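## Task

Free both red wires from the tangle and lay them in a single bin that no wire of another colour reaches into, rests on or hangs over. Each red wire must lie flat with at least half its length inside that bin, with no part of it more than about a hand's width past the bin, and it may not cross above or below any wire of a different colour. A wire end dangling past the table edge, or tugging or squeezing two wires hard against each other, may fail the task.

## Robot and tools

Robot: two arms, left_arm and right_arm, each with a two-finger parallel gripper and a wrist camera. Nominal scene frame: origin at table-top height midway between the bases, +x out over the table, +z up, left_arm on the +y side. Calibrated bases: left_arm at (+0.036, +0.366, 0) m, right_arm at (+0.033, -0.237, 0) m, both turned only slightly about z. A camera stand sits behind the arms.

Frames: every hand position, orientation, target and velocity an arm reports is in that arm's own base frame. Fixed cameras and the table use the scene frame. Offsets you send run along the arm's own base axes, and rotation happens about the Hand target's position. The gripper's fingers point along its +z and close along its y; end_effector_position is the point between the pads, roughly 1 cm short of the tips.

The 14-number row (used by execute_actions and move): one flat list covering both arms, left_arm first: dx, dy, dz, rx, ry, rz, opening, then the same seven for right_arm. All values lie in [-1, 1]. dx, dy, dz, rx, ry, rz are offsets, not poses: they are measured from that arm's Hand target as it stood when the action (or move) began. Scale: 1.0 equals 0.6 m for position and 180 degrees for rotation; rx, ry, rz form one rotation vector. A translation whose length exceeds 1.0 may be cut back along its direction. Opening is absolute, not an offset: +1 fully open (0.094 m), -1 closed. Putting 0 in an arm's six pose slots re-requests its current Hand target; put the opening you want in its seventh slot, since 0 there means half-closed.

execute_actions(actions, cameras): actions is a list of actions; each action is a list of up to 15 rows, one per 1/30 s step, and a short action repeats its final row to fill 15 steps. Every row within an action counts from that action's starting Hand target, so sending the same offset in a later action moves the arm further. An empty list returns state plus all camera images. cameras: list of names, ["all"], or []; by default images appear only for an empty action list.

move(target, speed, blend, opening_speed, grip_force, blocking, cameras): drives each gripper in a straight line toward a goal. target is one 14-number row or a list of up to 15 rows; every row is an offset from the same starting Hand targets, not from the previous row. speed: peak path speed in m/s, 0.002 to 4.3, default 0.25, one value or one per row; turning is capped at twice that in rad/s. blend: corner rounding in metres for lists, default 0 meaning a stop at each row. opening_speed: rate of the finger command, per second on the -1..+1 scale, at least 0.2; useful for gentle closing. grip_force: pad force cap in newtons, 10 to 50 (50 is full), one value or one per arm; it persists, and lower values close slowly. blocking=false returns after about 0.5 s while the move continues. Paths last 0.5 s at least and are cut off at 10 s. Moves ignore obstacles and the other arm. The result adds a "move:" line giving the ending (done, off_target, moving, held, fault) and any limits (limits=paced: the sent pose was clipped; limits=held: steps were withheld).

wait(seconds, cameras): 0 to 10 s with commands held; a running move keeps going. stop(cameras): brakes a running move. zoom_image(camera, region): enlarges [x0, y0, x1, y1] pixels (at most 504 by 504) of a camera's latest image; cameras are cam_head_left, cam_head_right, cam_high, cam_left_wrist, cam_right_wrist, all 896x504. read_manual(section): only licence texts. finished_scene(scene): ends scene 1 or 2 for good; the next scene starts with a fresh random layout.

Reading results: Hand target is the last commanded pose after clipping, and the next offsets count from it. The gripper often comes to rest a few centimetres short because of friction and weight; this is not a sign of contact. Re-sending zeros asks for the target again; if it still falls short, send the gap as an offset. grip_measured is the measured opening on the command scale; with nothing held it may read about 2.5 mm wide, and it tracks the command even when something is held, so it does not reveal contact. Tool commands shows present gripper commands. Joint velocities read "within noise" when the arm is still. Joint torques include gravity and have offsets and noise.

Limits: per step the commanded orientation is clipped to within 40 degrees of the measured one. Avoid routing a gripper near its own base (go around). Keep the arms and their grippers and wrist cameras apart; contact between arms can end the scene. Move slowly near wires and the table, since faster contact hits harder and a target deep past contact presses harder. To end a push, command the target back past the gripper. Open well above grip_measured to release. Motors heat when holding, stretched out or straining: a MOTOR HOT line appears at 85 °C and at 100 °C the arm goes limp for 30 to 60 s or more. Set wires down gently, never let them fall off the table or hang over the edge, and never strain two wires against each other. Objects may be nudged occasionally.

Each tool is called after "Emit:" as name(argument=value, ...), one argument or row to a line, values as JSON.

## Session

Emit:
execute_actions(
  actions=[],
)

Scene clock: 0.00 s.
left_arm: end_effector_position=(+0.2491, -0.2289, +0.3457) grip_measured=+1.000 end_effector_quat_wxyz=(+0.202, +0.493, +0.840, -0.108) | right_arm: end_effector_position=(+0.4442, -0.4649, +0.1570) grip_measured=+1.000 end_effector_quat_wxyz=(+0.535, +0.408, +0.665, -0.325)
Joint positions: left_arm=[-0.661 0.964 1.197 -1.367 0.158 0.365 0.094] | right_arm=[-0.707 1.737 0.911 0.589 0.378 0.093 0.094]
Joint velocities: within noise
Joint torques (N m): no reading
Motor temperatures (°C): left_arm=[25 28 24 27 30 25 30] | right_arm=[31 25 31 27 29 27 30]
Heat: left arm: hottest wrist yaw 30 °C; right arm: hottest waist 31 °C.
Hand target: left_arm +0.2525, -0.2316, +0.3623; +0.221, +0.492, +0.835, -0.110 | right_arm +0.4505, -0.4703, +0.1763; +0.551, +0.406, +0.652, -0.327
Tool commands: left_gripper/opening=+1.0 right_gripper/opening=+1.0

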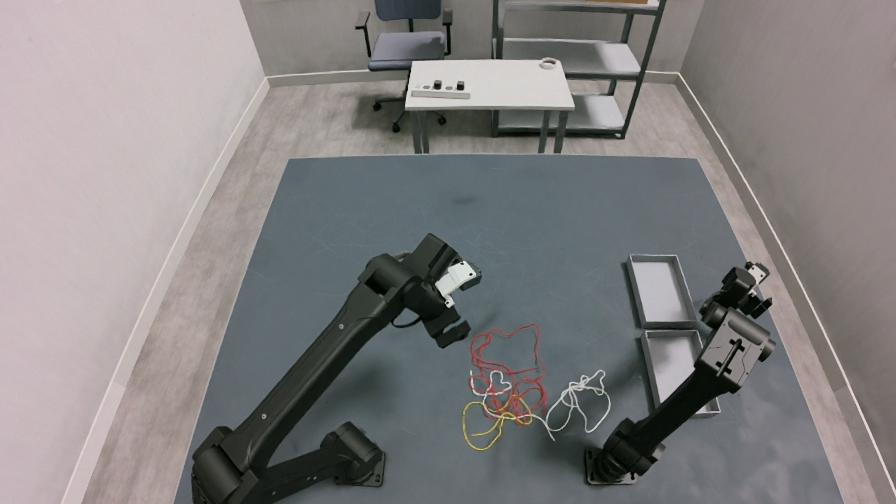

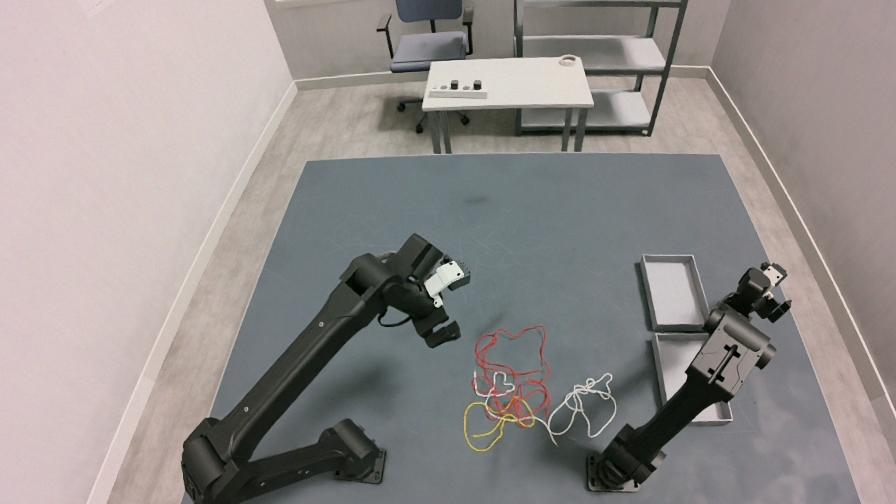

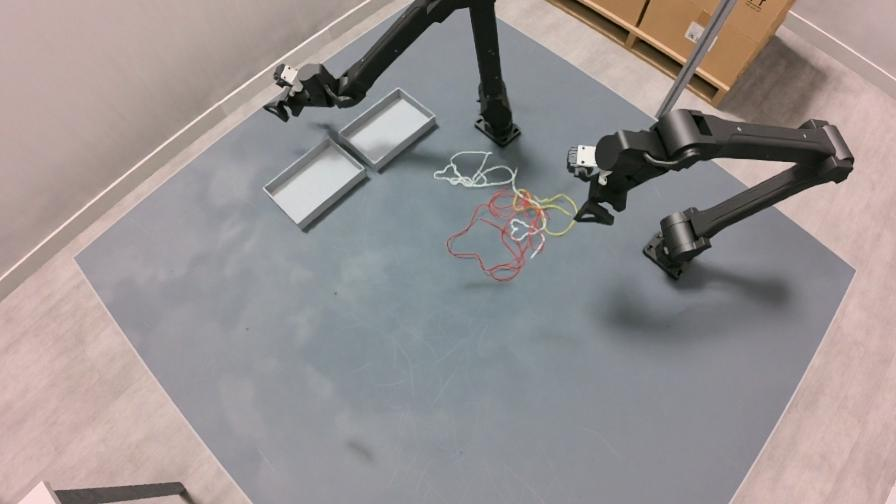

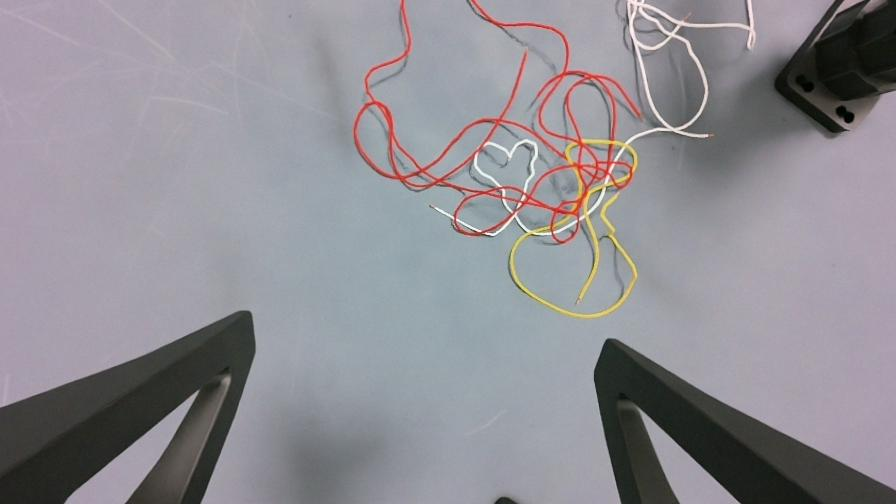

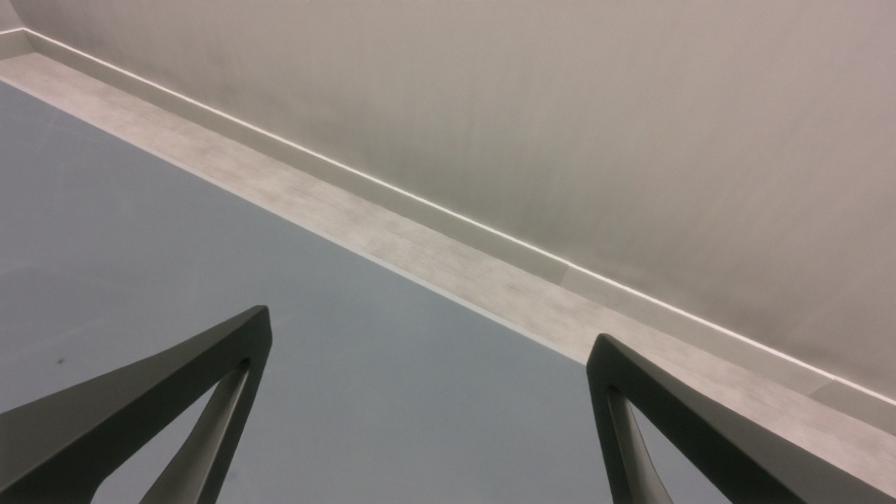

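Emit:
zoom_image(
  camera="cam_left_wrist",
  region=[330, 0, 730, 330],
)

Emit:
zoom_image(
  camera="cam_high",
  region=[420, 120, 620, 300],
)

Emit:
zoom_image(
  camera="cam_head_left",
  region=[440, 300, 640, 470],
)

Emit:
zoom_image(
  camera="cam_head_right",
  region=[440, 230, 800, 470],
)

Scaled by 1.260 from the camera's 896x504 image, which has a finer 1280x720 frame.

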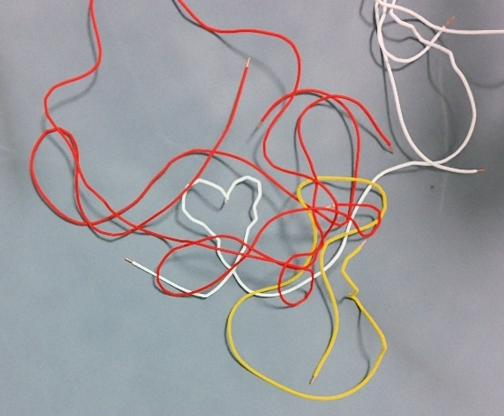

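Scaled by 2.520 from the camera's 896x504 image, which has a finer 1280x720 frame.

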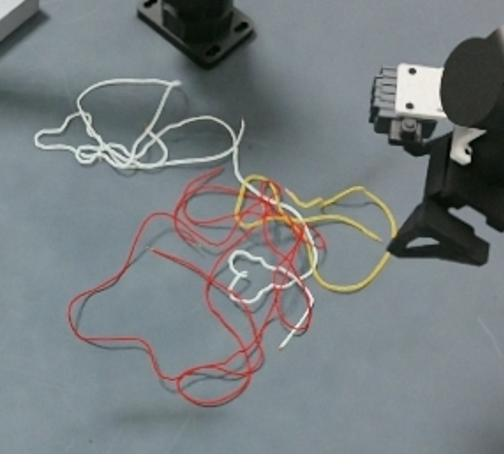

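Scaled by 2.520 from the camera's 896x504 image, which has a finer 1280x720 frame.

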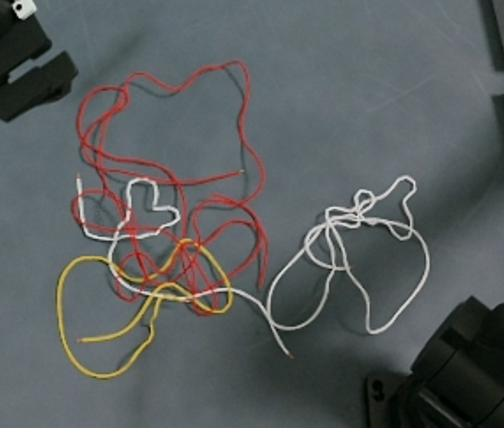

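Scaled by 1.400 from the camera's 896x504 image, which has a finer 1280x720 frame.

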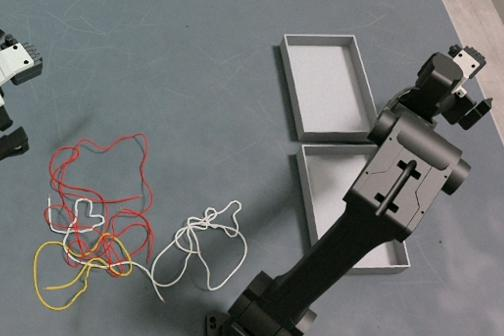

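Emit:
zoom_image(
  camera="cam_left_wrist",
  region=[500, 40, 680, 180],
)

Emit:
zoom_image(
  camera="cam_left_wrist",
  region=[500, 120, 660, 260],
)

Emit:
zoom_image(
  camera="cam_left_wrist",
  region=[340, 80, 540, 250],
)

Emit:
zoom_image(
  camera="cam_high",
  region=[440, 180, 560, 290],
)

Emit:
zoom_image(
  camera="cam_head_left",
  region=[455, 310, 565, 430],
)

Scaled by 2.800 from the camera's 896x504 image, which has a finer 1280x720 frame.

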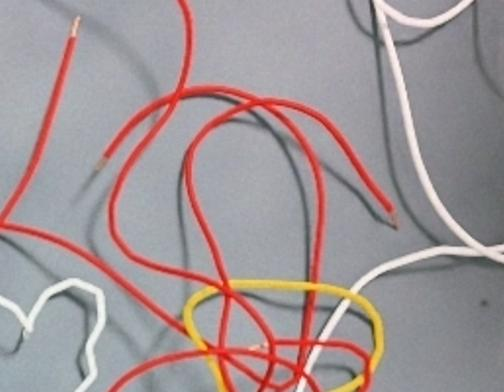

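Scaled by 3.150 from the camera's 896x504 image, which has a finer 1280x720 frame.

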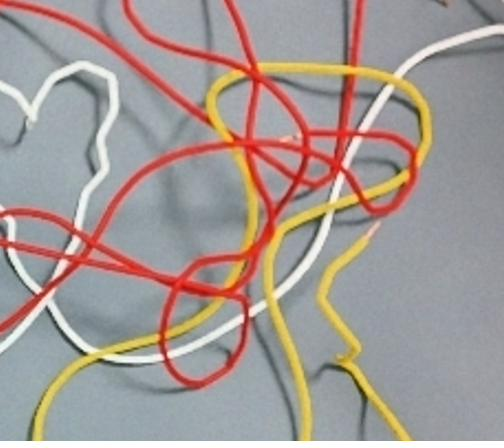

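Scaled by 2.520 from the camera's 896x504 image, which has a finer 1280x720 frame.

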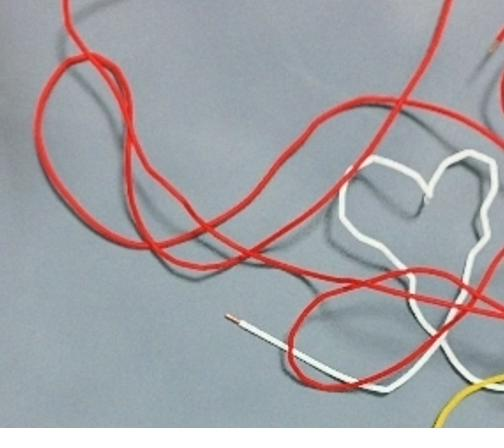

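Scaled by 4.200 from the camera's 896x504 image, which has a finer 1280x720 frame.

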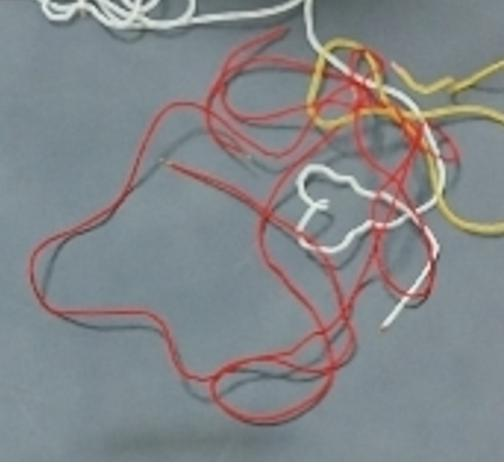

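Scaled by 4.200 from the camera's 896x504 image, which has a finer 1280x720 frame.

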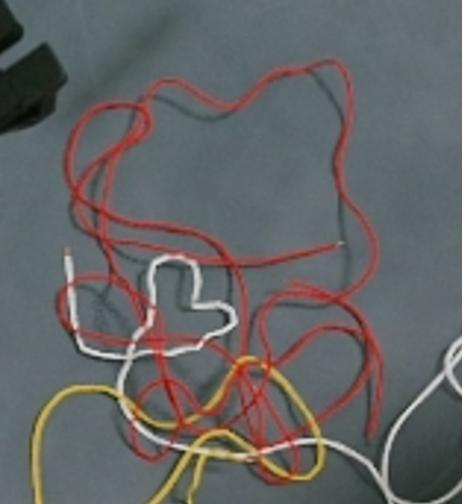

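Emit:
move(
  target=[-0.033, -0.26, -0.2, 0, 0, 0, 1, 0, 0, 0.2, 0, 0, 0, 1],
  cameras=["cam_left_wrist", "cam_head_right", "cam_high"],
)

Scene clock: 55.00 s.
left_arm: end_effector_position=(+0.2346, -0.3799, +0.2382) grip_measured=+1.000 end_effector_quat_wxyz=(+0.212, +0.492, +0.838, -0.104) | right_arm: end_effector_position=(+0.4403, -0.4616, +0.2572) grip_measured=+1.000 end_effector_quat_wxyz=(+0.527, +0.409, +0.672, -0.323)
Joint positions: left_arm=[-1.023 1.217 1.084 -0.962 -0.016 0.043 0.094] | right_arm=[-0.707 1.539 1.006 0.276 0.378 0.093 0.094]
Joint torques (N m): left_arm=[-0.21 -6.3 7.88 1.63 -0.02 -0.09] | right_arm=[-1.61 -11.22 15.49 1.88 0.17 0.18]
Motor temperatures (°C): left_arm=[25 28 28 26 29 25 30] | right_arm=[31 28 36 27 29 26 29]
Heat: left arm: hottest gripper 30 °C; right arm: hottest elbow 36 °C.
Hand target: left_arm +0.2328, -0.3875, +0.2422; +0.221, +0.492, +0.835, -0.110 | right_arm +0.4505, -0.4703, +0.2964; +0.551, +0.406, +0.652, -0.327
Off the commanded pose: left_arm 0.009 m, 1 deg | right_arm 0.041 m, 4 deg.
move: off_target (right_arm)
camera_calibration:
cam_left_wrist: T_world_to_cam=[[-0.814671, -0.578927, 0.0339831, -0.042155], [-0.577008, 0.81505, 0.0524884, 0.460726], [-0.0580849, 0.0231523, -0.998043, 0.378651], [0, 0, 0, 1]] pos_world=[0.253494, -0.408686, 0.35516]
Images, in order (width x height): cam_head_right 896x504, cam_high 896x504, cam_left_wrist 896x504.

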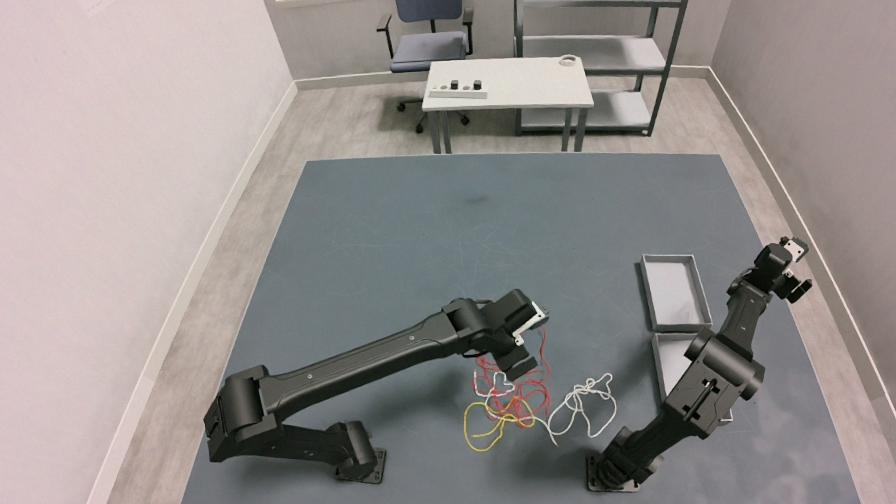

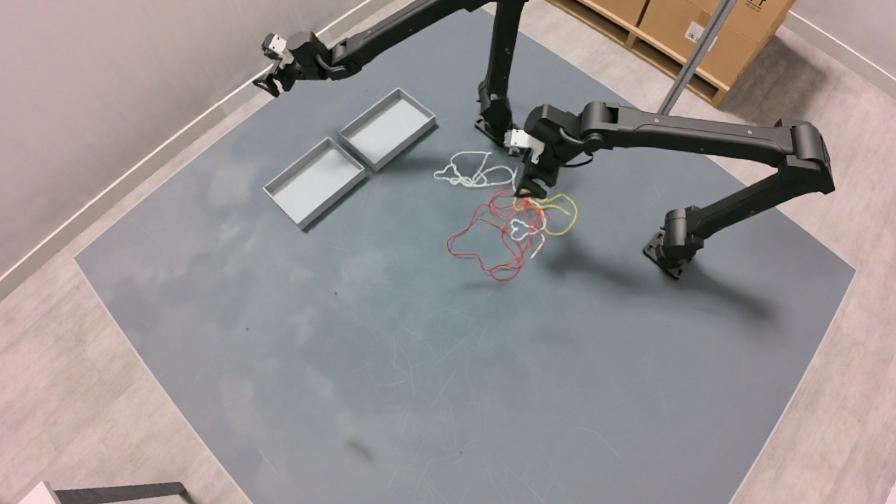

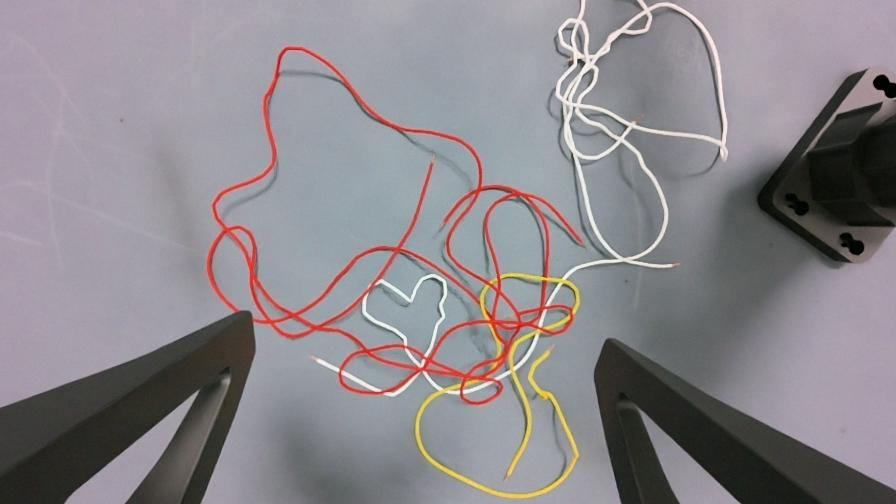

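Emit:
zoom_image(
  camera="cam_left_wrist",
  region=[430, 160, 600, 300],
)

Emit:
zoom_image(
  camera="cam_left_wrist",
  region=[440, 270, 590, 410],
)

Emit:
zoom_image(
  camera="cam_left_wrist",
  region=[300, 230, 470, 410],
)

Emit:
zoom_image(
  camera="cam_left_wrist",
  region=[200, 200, 350, 350],
)

Emit:
zoom_image(
  camera="cam_left_wrist",
  region=[540, 0, 740, 280],
)

Scaled by 2.965 from the camera's 896x504 image, which has a finer 1280x720 frame.

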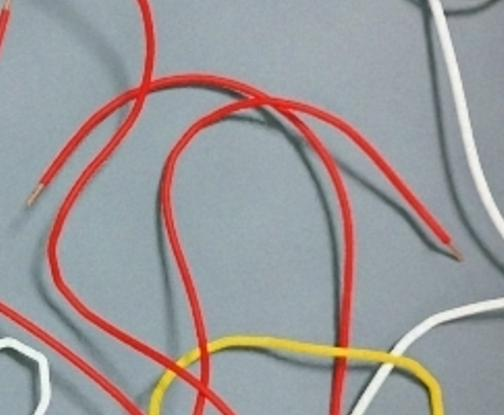

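Scaled by 3.360 from the camera's 896x504 image, which has a finer 1280x720 frame.

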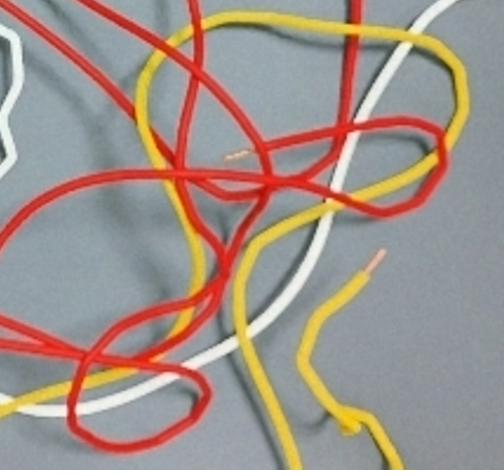

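Scaled by 2.800 from the camera's 896x504 image, which has a finer 1280x720 frame.

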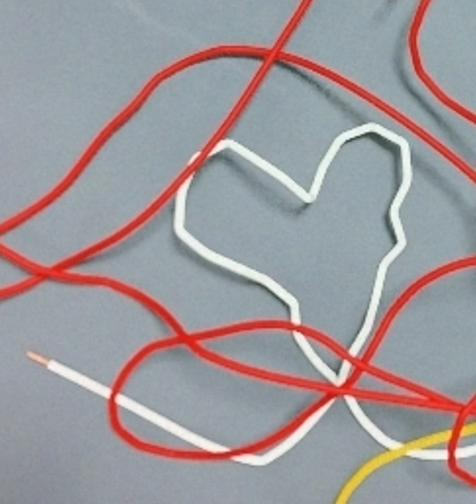

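Scaled by 3.360 from the camera's 896x504 image, which has a finer 1280x720 frame.

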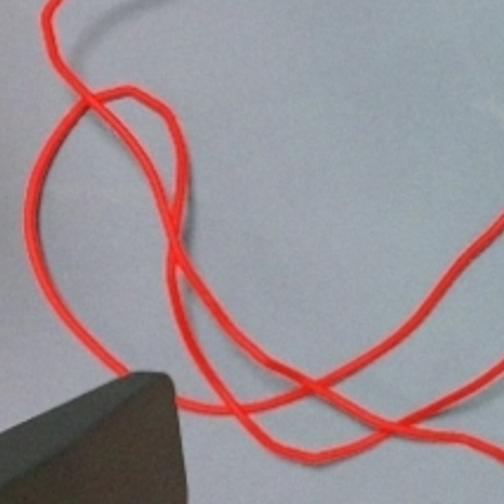

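Scaled by 1.800 from the camera's 896x504 image, which has a finer 1280x720 frame.

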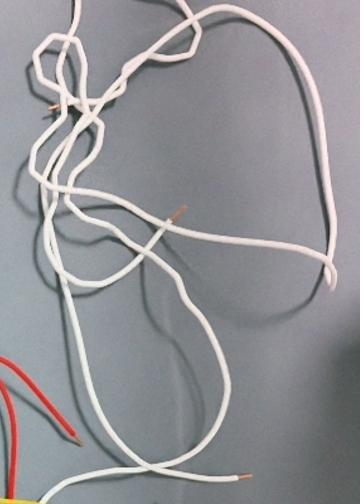

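Emit:
move(
  target=[-0.11, 0.02, -0.2, 0, 0, 0, 1, 0, 0, 0.0, 0, 0, 0, 1],
  cameras=["cam_left_wrist"],
)

Emit:
zoom_image(
  camera="cam_left_wrist",
  region=[380, 120, 640, 320],
)

Scene clock: 80.13 s.
left_arm: end_effector_position=(+0.1712, -0.3703, +0.1194) grip_measured=+1.000 end_effector_quat_wxyz=(+0.213, +0.491, +0.838, -0.103) | right_arm: end_effector_position=(+0.4403, -0.4616, +0.2572) grip_measured=+1.000 end_effector_quat_wxyz=(+0.527, +0.409, +0.672, -0.323)
Joint positions: left_arm=[-1.175 1.214 0.756 -0.643 -0.089 -0.093 0.094] | right_arm=[-0.707 1.539 1.006 0.276 0.378 0.093 0.094]
Joint torques (N m): left_arm=[-0.5 -5.95 6.56 1.66 -0.08 -0.06] | right_arm=[-1.44 -11.22 15.47 1.8 0.16 0.17]
Motor temperatures (°C): left_arm=[25 28 29 26 29 25 29] | right_arm=[30 28 42 27 29 26 29]
Heat: left arm: hottest elbow 29 °C; right arm: hottest elbow 42 °C.
Hand target: left_arm +0.1667, -0.3754, +0.1221; +0.221, +0.492, +0.835, -0.110 | right_arm +0.4505, -0.4703, +0.2964; +0.551, +0.406, +0.652, -0.327
Off the commanded pose: left_arm 0.007 m, 1 deg | right_arm 0.041 m, 4 deg.
move: off_target (right_arm)
camera_calibration:
cam_left_wrist: T_world_to_cam=[[-0.813097, -0.581299, 0.0310491, -0.0849563], [-0.579515, 0.813343, 0.0513288, 0.422367], [-0.055091, 0.0237419, -0.998199, 0.255861], [0, 0, 0, 1]] pos_world=[0.189786, -0.398989, 0.236359]
Images, in order (width x height): cam_left_wrist 896x504.

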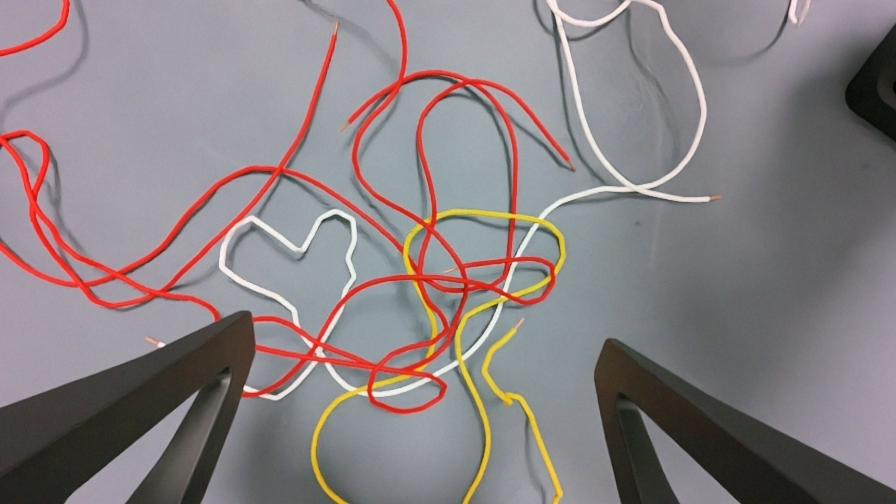

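Scaled by 1.938 from the camera's 896x504 image, which has a finer 1280x720 frame.

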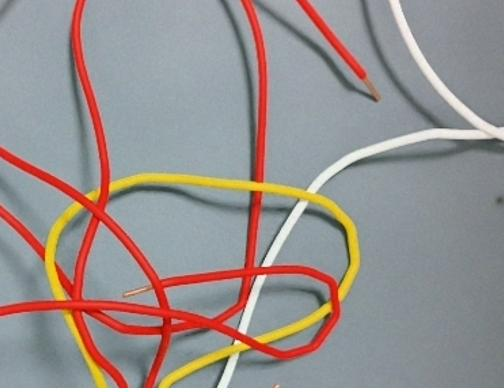

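Emit:
zoom_image(
  camera="cam_left_wrist",
  region=[390, 190, 490, 290],
)

Emit:
zoom_image(
  camera="cam_left_wrist",
  region=[480, 190, 580, 310],
)

Emit:
zoom_image(
  camera="cam_left_wrist",
  region=[390, 250, 510, 350],
)

Emit:
zoom_image(
  camera="cam_left_wrist",
  region=[350, 320, 470, 430],
)

Emit:
zoom_image(
  camera="cam_left_wrist",
  region=[220, 200, 370, 410],
)

Emit:
zoom_image(
  camera="cam_left_wrist",
  region=[560, 120, 730, 240],
)

Scaled by 5.040 from the camera's 896x504 image, which has a finer 1280x720 frame.

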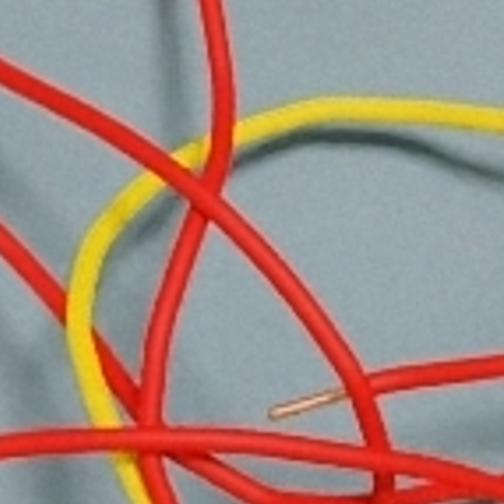

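Scaled by 4.200 from the camera's 896x504 image, which has a finer 1280x720 frame.

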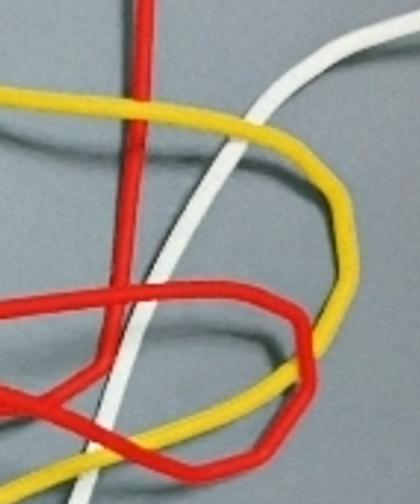

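Scaled by 4.200 from the camera's 896x504 image, which has a finer 1280x720 frame.

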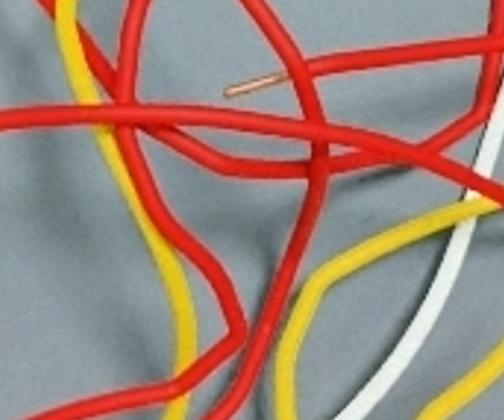

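Scaled by 4.200 from the camera's 896x504 image, which has a finer 1280x720 frame.

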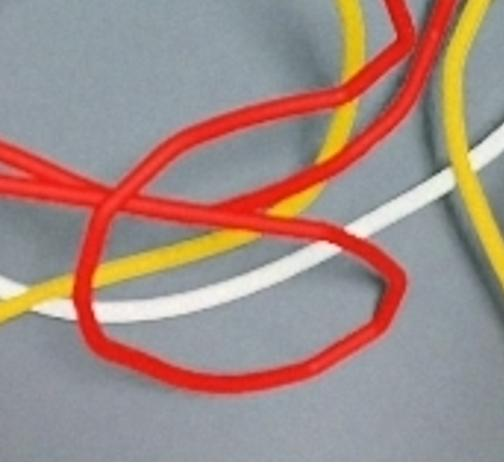

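Scaled by 2.400 from the camera's 896x504 image, which has a finer 1280x720 frame.

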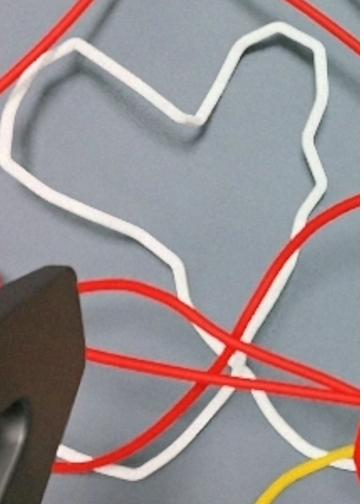

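Scaled by 2.965 from the camera's 896x504 image, which has a finer 1280x720 frame.

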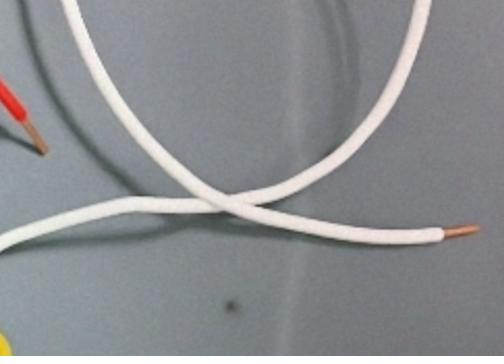

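Emit:
zoom_image(
  camera="cam_left_wrist",
  region=[280, 310, 360, 400],
)

Emit:
zoom_image(
  camera="cam_left_wrist",
  region=[210, 200, 290, 280],
)

Emit:
zoom_image(
  camera="cam_left_wrist",
  region=[500, 240, 570, 310],
)

Emit:
zoom_image(
  camera="cam_left_wrist",
  region=[400, 320, 480, 400],
)

Emit:
zoom_image(
  camera="cam_left_wrist",
  region=[350, 340, 420, 410],
)

Scaled by 5.600 from the camera's 896x504 image, which has a finer 1280x720 frame.

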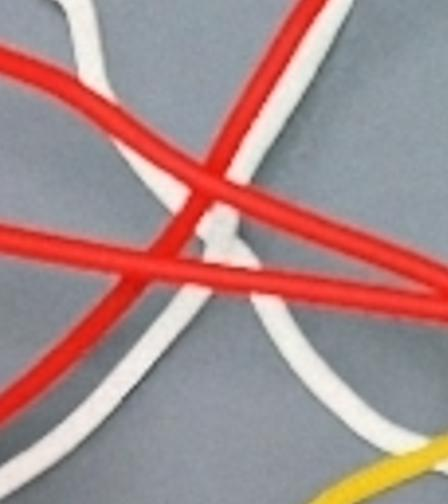

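Scaled by 6.300 from the camera's 896x504 image, which has a finer 1280x720 frame.

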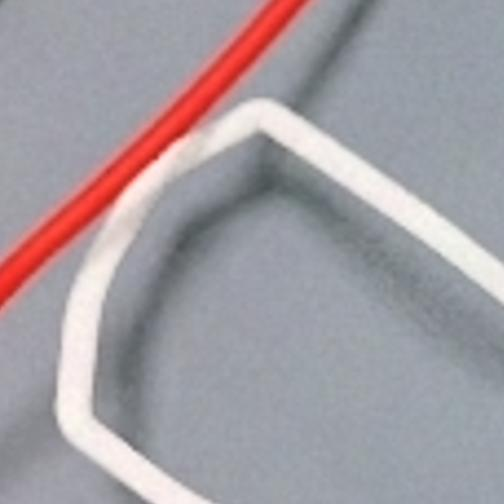

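Scaled by 7.200 from the camera's 896x504 image, which has a finer 1280x720 frame.

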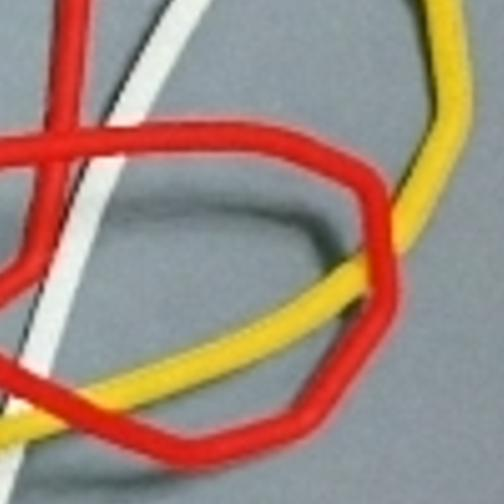

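Scaled by 6.300 from the camera's 896x504 image, which has a finer 1280x720 frame.

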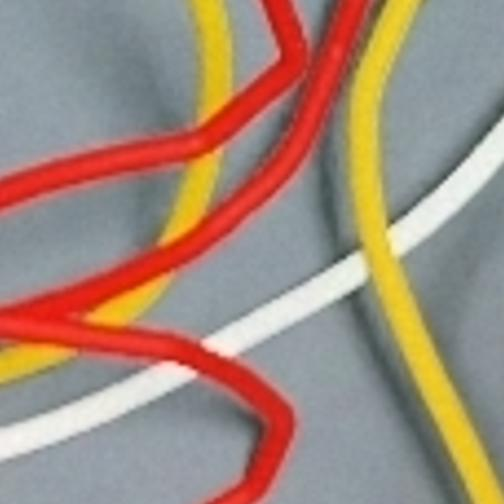

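Scaled by 7.200 from the camera's 896x504 image, which has a finer 1280x720 frame.

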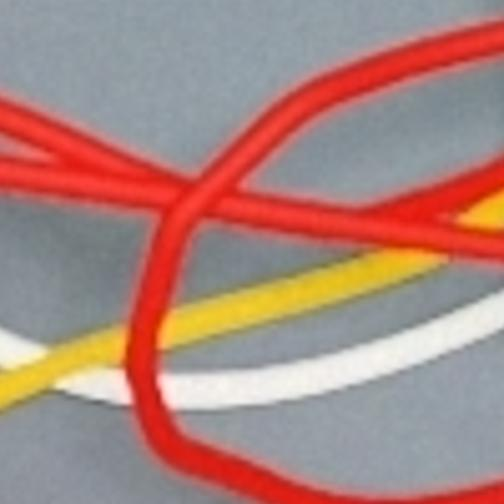

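Emit:
zoom_image(
  camera="cam_left_wrist",
  region=[340, 40, 530, 140],
)

Emit:
zoom_image(
  camera="cam_left_wrist",
  region=[230, 130, 330, 210],
)

Emit:
zoom_image(
  camera="cam_left_wrist",
  region=[0, 120, 160, 320],
)

Emit:
zoom_image(
  camera="cam_left_wrist",
  region=[400, 240, 480, 320],
)

Scaled by 2.653 from the camera's 896x504 image, which has a finer 1280x720 frame.

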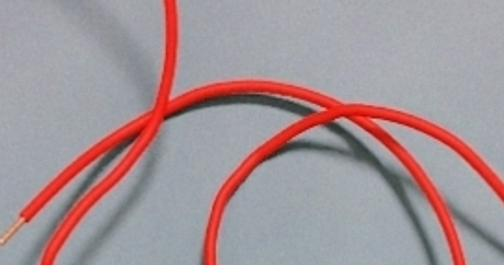

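Scaled by 5.040 from the camera's 896x504 image, which has a finer 1280x720 frame.

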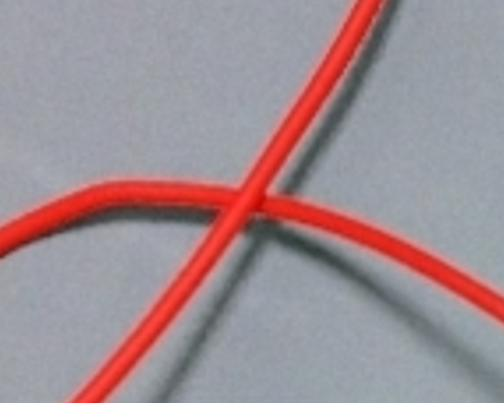

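Scaled by 2.520 from the camera's 896x504 image, which has a finer 1280x720 frame.

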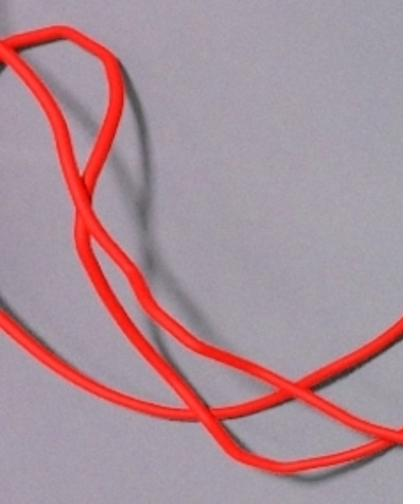

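Scaled by 6.300 from the camera's 896x504 image, which has a finer 1280x720 frame.

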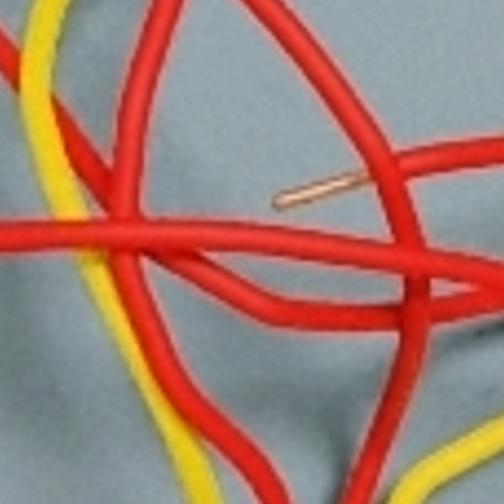

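Emit:
move(
  target=[0.139, 0.292, 0.397, 0, 0, 0, 1, -0.05, 0.70, -0.077, 0.236, 0.398, 0.294, 1],
  speed=0.3,
  cameras=["cam_left_wrist", "cam_right_wrist", "cam_high"],
)

Scene clock: 177.43 s.
left_arm: end_effector_position=(+0.2395, -0.1991, +0.3309) grip_measured=+1.000 end_effector_quat_wxyz=(+0.196, +0.494, +0.840, -0.110) | right_arm: end_effector_position=(+0.4044, -0.0532, +0.2308) grip_measured=+1.000 end_effector_quat_wxyz=(-0.020, +0.009, +1.000, +0.001)
Joint positions: left_arm=[-0.583 0.9 1.127 -1.387 0.196 0.44 0.094] | right_arm=[-0.129 1.434 1.339 -1.516 0.002 -0.112 0.094]
Joint torques (N m): left_arm=[1.49 -0.5 12.31 0.46 0.36 0.08] | right_arm=[-0.85 -8 15.38 -0.13 -0.1 0.07]
Motor temperatures (°C): left_arm=[25 28 31 26 28 25 28] | right_arm=[30 28 49 27 28 25 27]
Heat: left arm: hottest elbow 31 °C; right arm: hottest elbow 49 °C.
Hand target: left_arm +0.2501, -0.2004, +0.3604; +0.221, +0.492, +0.835, -0.111 | right_arm +0.4205, -0.0504, +0.2502; +0.000, -0.001, +1.000, +0.001
Off the commanded pose: left_arm 0.031 m, 3 deg | right_arm 0.025 m, 3 deg.
move: off_target (left_arm, right_arm)
camera_calibration:
cam_left_wrist: T_world_to_cam=[[-0.817576, -0.572959, 0.0573402, 0.0575449], [-0.568558, 0.819017, 0.0771585, 0.30191], [-0.0911713, 0.0304817, -0.995369, 0.475767], [0, 0, 0, 1]] pos_world=[0.262077, -0.228801, 0.446969]
cam_right_wrist: T_world_to_cam=[[0.120971, -0.992537, 0.0153874, -0.111445], [-0.847556, -0.0952066, 0.522097, 0.250559], [-0.516735, -0.0762003, -0.852748, 0.516032], [0, 0, 0, 1]] pos_world=[0.492496, -0.0474362, 0.310944]
Images, in order (width x height): cam_high 896x504, cam_left_wrist 896x504, cam_right_wrist 896x504.

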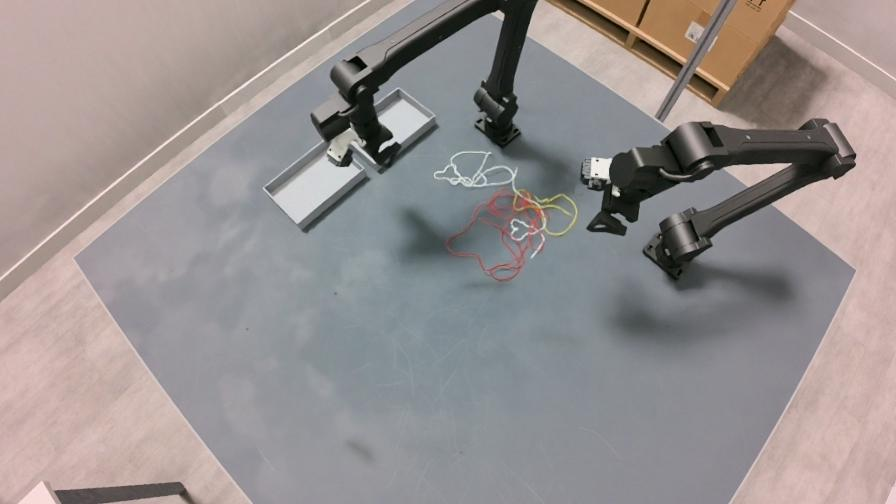

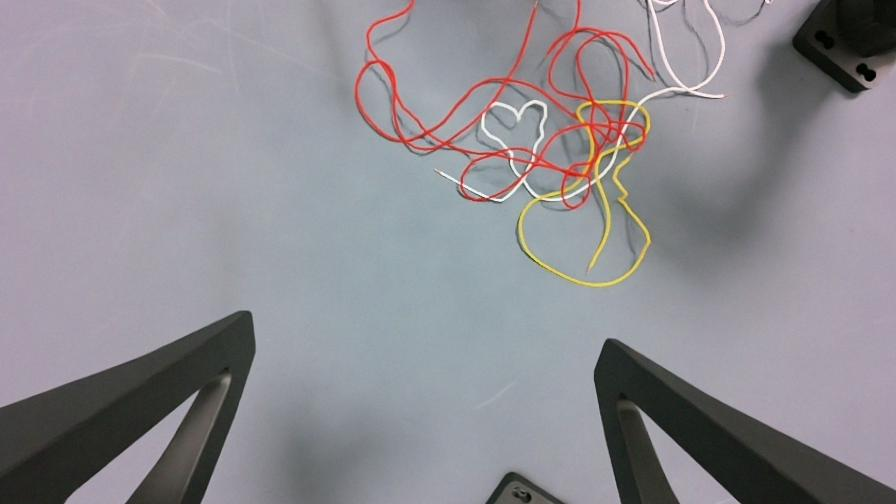

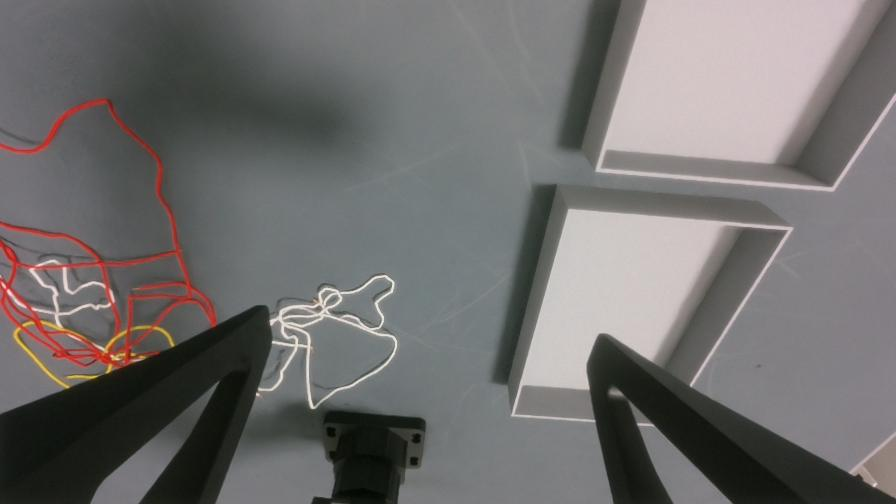

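Emit:
move(
  target=[0,0,0, 0, 0, 0, 1, 0.0, 0.364, -0.15, 0, 0, 0.15, 1],
  speed=0.3,
  cameras=["cam_left_wrist", "cam_right_wrist"],
)

Scene clock: 191.60 s.
left_arm: end_effector_position=(+0.2396, -0.1990, +0.3309) grip_measured=+1.000 end_effector_quat_wxyz=(+0.196, +0.494, +0.840, -0.110) | right_arm: end_effector_position=(+0.4120, +0.1626, +0.1552) grip_measured=+1.000 end_effector_quat_wxyz=(-0.014, -0.237, +0.971, -0.001)
Joint positions: left_arm=[-0.582 0.9 1.127 -1.387 0.196 0.441 0.094] | right_arm=[0.376 1.553 1.269 -1.314 -0.001 -0.103 0.094]
Joint torques (N m): left_arm=[1.79 -1.08 12.18 0.43 0.38 0.1] | right_arm=[-0.97 -9.41 11.17 0.87 0.05 0.25]
Heat: left arm: hottest elbow 34 °C; right arm: hottest elbow 46 °C.
Hand target: left_arm +0.2502, -0.2003, +0.3604; +0.221, +0.492, +0.835, -0.110 | right_arm +0.4204, +0.1680, +0.1601; +0.000, -0.235, +0.972, +0.001
Off the commanded pose: left_arm 0.031 m, 3 deg | right_arm 0.011 m, 2 deg.
move: off_target (left_arm, right_arm)
camera_calibration:
cam_left_wrist: T_world_to_cam=[[-0.817766, -0.572721, 0.056997, 0.0579409], [-0.568333, 0.819176, 0.0771293, 0.301876], [-0.0908641, 0.0306805, -0.995391, 0.475748], [0, 0, 0, 1]] pos_world=[0.262176, -0.228701, 0.446969]
cam_right_wrist: T_world_to_cam=[[0.57905, -0.815137, 0.015864, -0.114597], [-0.705412, -0.491159, 0.511035, 0.324619], [-0.408772, -0.307106, -0.859413, 0.466048], [0, 0, 0, 1]] pos_world=[0.485855, 0.209153, 0.236454]
Images, in order (width x height): cam_left_wrist 896x504, cam_right_wrist 896x504.

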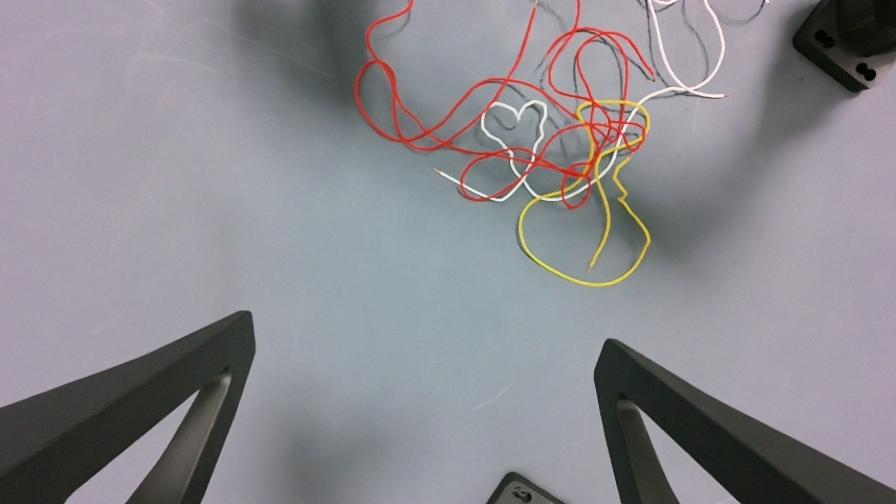

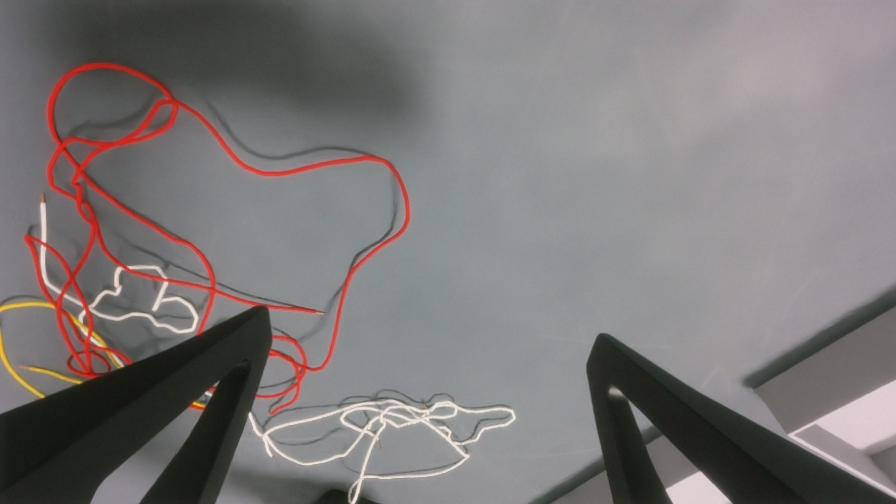

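Emit:
move(
  target=[0,0,0, 0, 0, 0, 1, -0.0473, 0.0, -0.175, 0, 0, 0, -0.2],
  speed=0.2,
  cameras=["cam_left_wrist", "cam_right_wrist"],
)

Scene clock: 205.63 s.
left_arm: end_effector_position=(+0.2396, -0.1990, +0.3309) grip_measured=+1.000 end_effector_quat_wxyz=(+0.196, +0.494, +0.840, -0.110) | right_arm: end_effector_position=(+0.3900, +0.1610, +0.0555) grip_measured=-0.197 end_effector_quat_wxyz=(-0.007, -0.233, +0.972, +0.000)
Joint positions: left_arm=[-0.582 0.9 1.127 -1.387 0.196 0.441 0.094] | right_arm=[0.392 1.603 1.041 -1.022 -0.001 -0.078 0.038]
Joint torques (N m): left_arm=[1.85 -1.14 12.45 0.42 0.36 0.11] | right_arm=[-0.56 -9.23 8.79 0.95 0.05 0.27]
Motor temperatures (°C): left_arm=[25 28 36 25 28 25 28] | right_arm=[30 28 46 27 28 24 27]
Heat: left arm: hottest elbow 36 °C; right arm: hottest elbow 46 °C.
Hand target: left_arm +0.2502, -0.2003, +0.3604; +0.221, +0.492, +0.835, -0.110 | right_arm +0.3921, +0.1680, +0.0551; +0.000, -0.234, +0.972, +0.001
Off the commanded pose: left_arm 0.031 m, 3 deg | right_arm 0.007 m, 1 deg.
move: off_target (left_arm)
camera_calibration:
cam_left_wrist: T_world_to_cam=[[-0.817766, -0.572721, 0.056997, 0.0579409], [-0.568333, 0.819176, 0.0771293, 0.301876], [-0.0908641, 0.0306805, -0.995391, 0.475748], [0, 0, 0, 1]] pos_world=[0.262176, -0.228701, 0.446969]
cam_right_wrist: T_world_to_cam=[[0.571328, -0.820489, 0.0195464, -0.0979242], [-0.716716, -0.487181, 0.498972, 0.363697], [-0.399878, -0.299086, -0.866398, 0.366486], [0, 0, 0, 1]] pos_world=[0.463164, 0.206451, 0.137962]
Images, in order (width x height): cam_left_wrist 896x504, cam_right_wrist 896x504.

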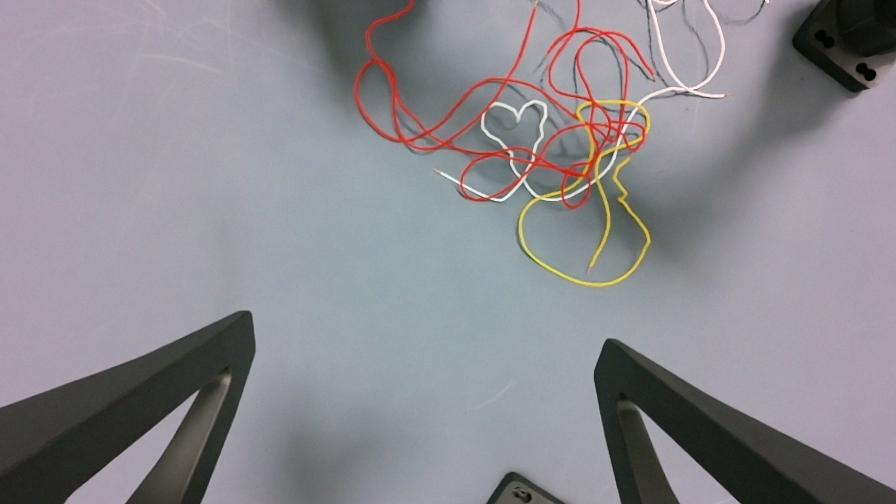

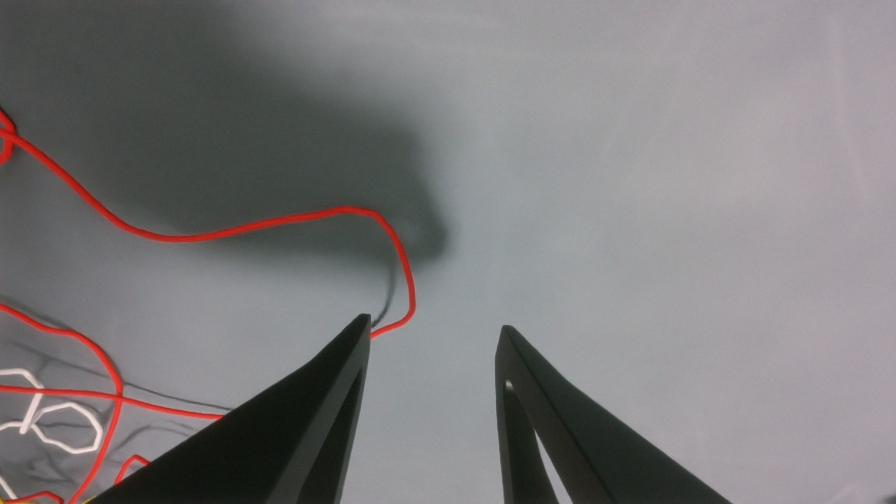

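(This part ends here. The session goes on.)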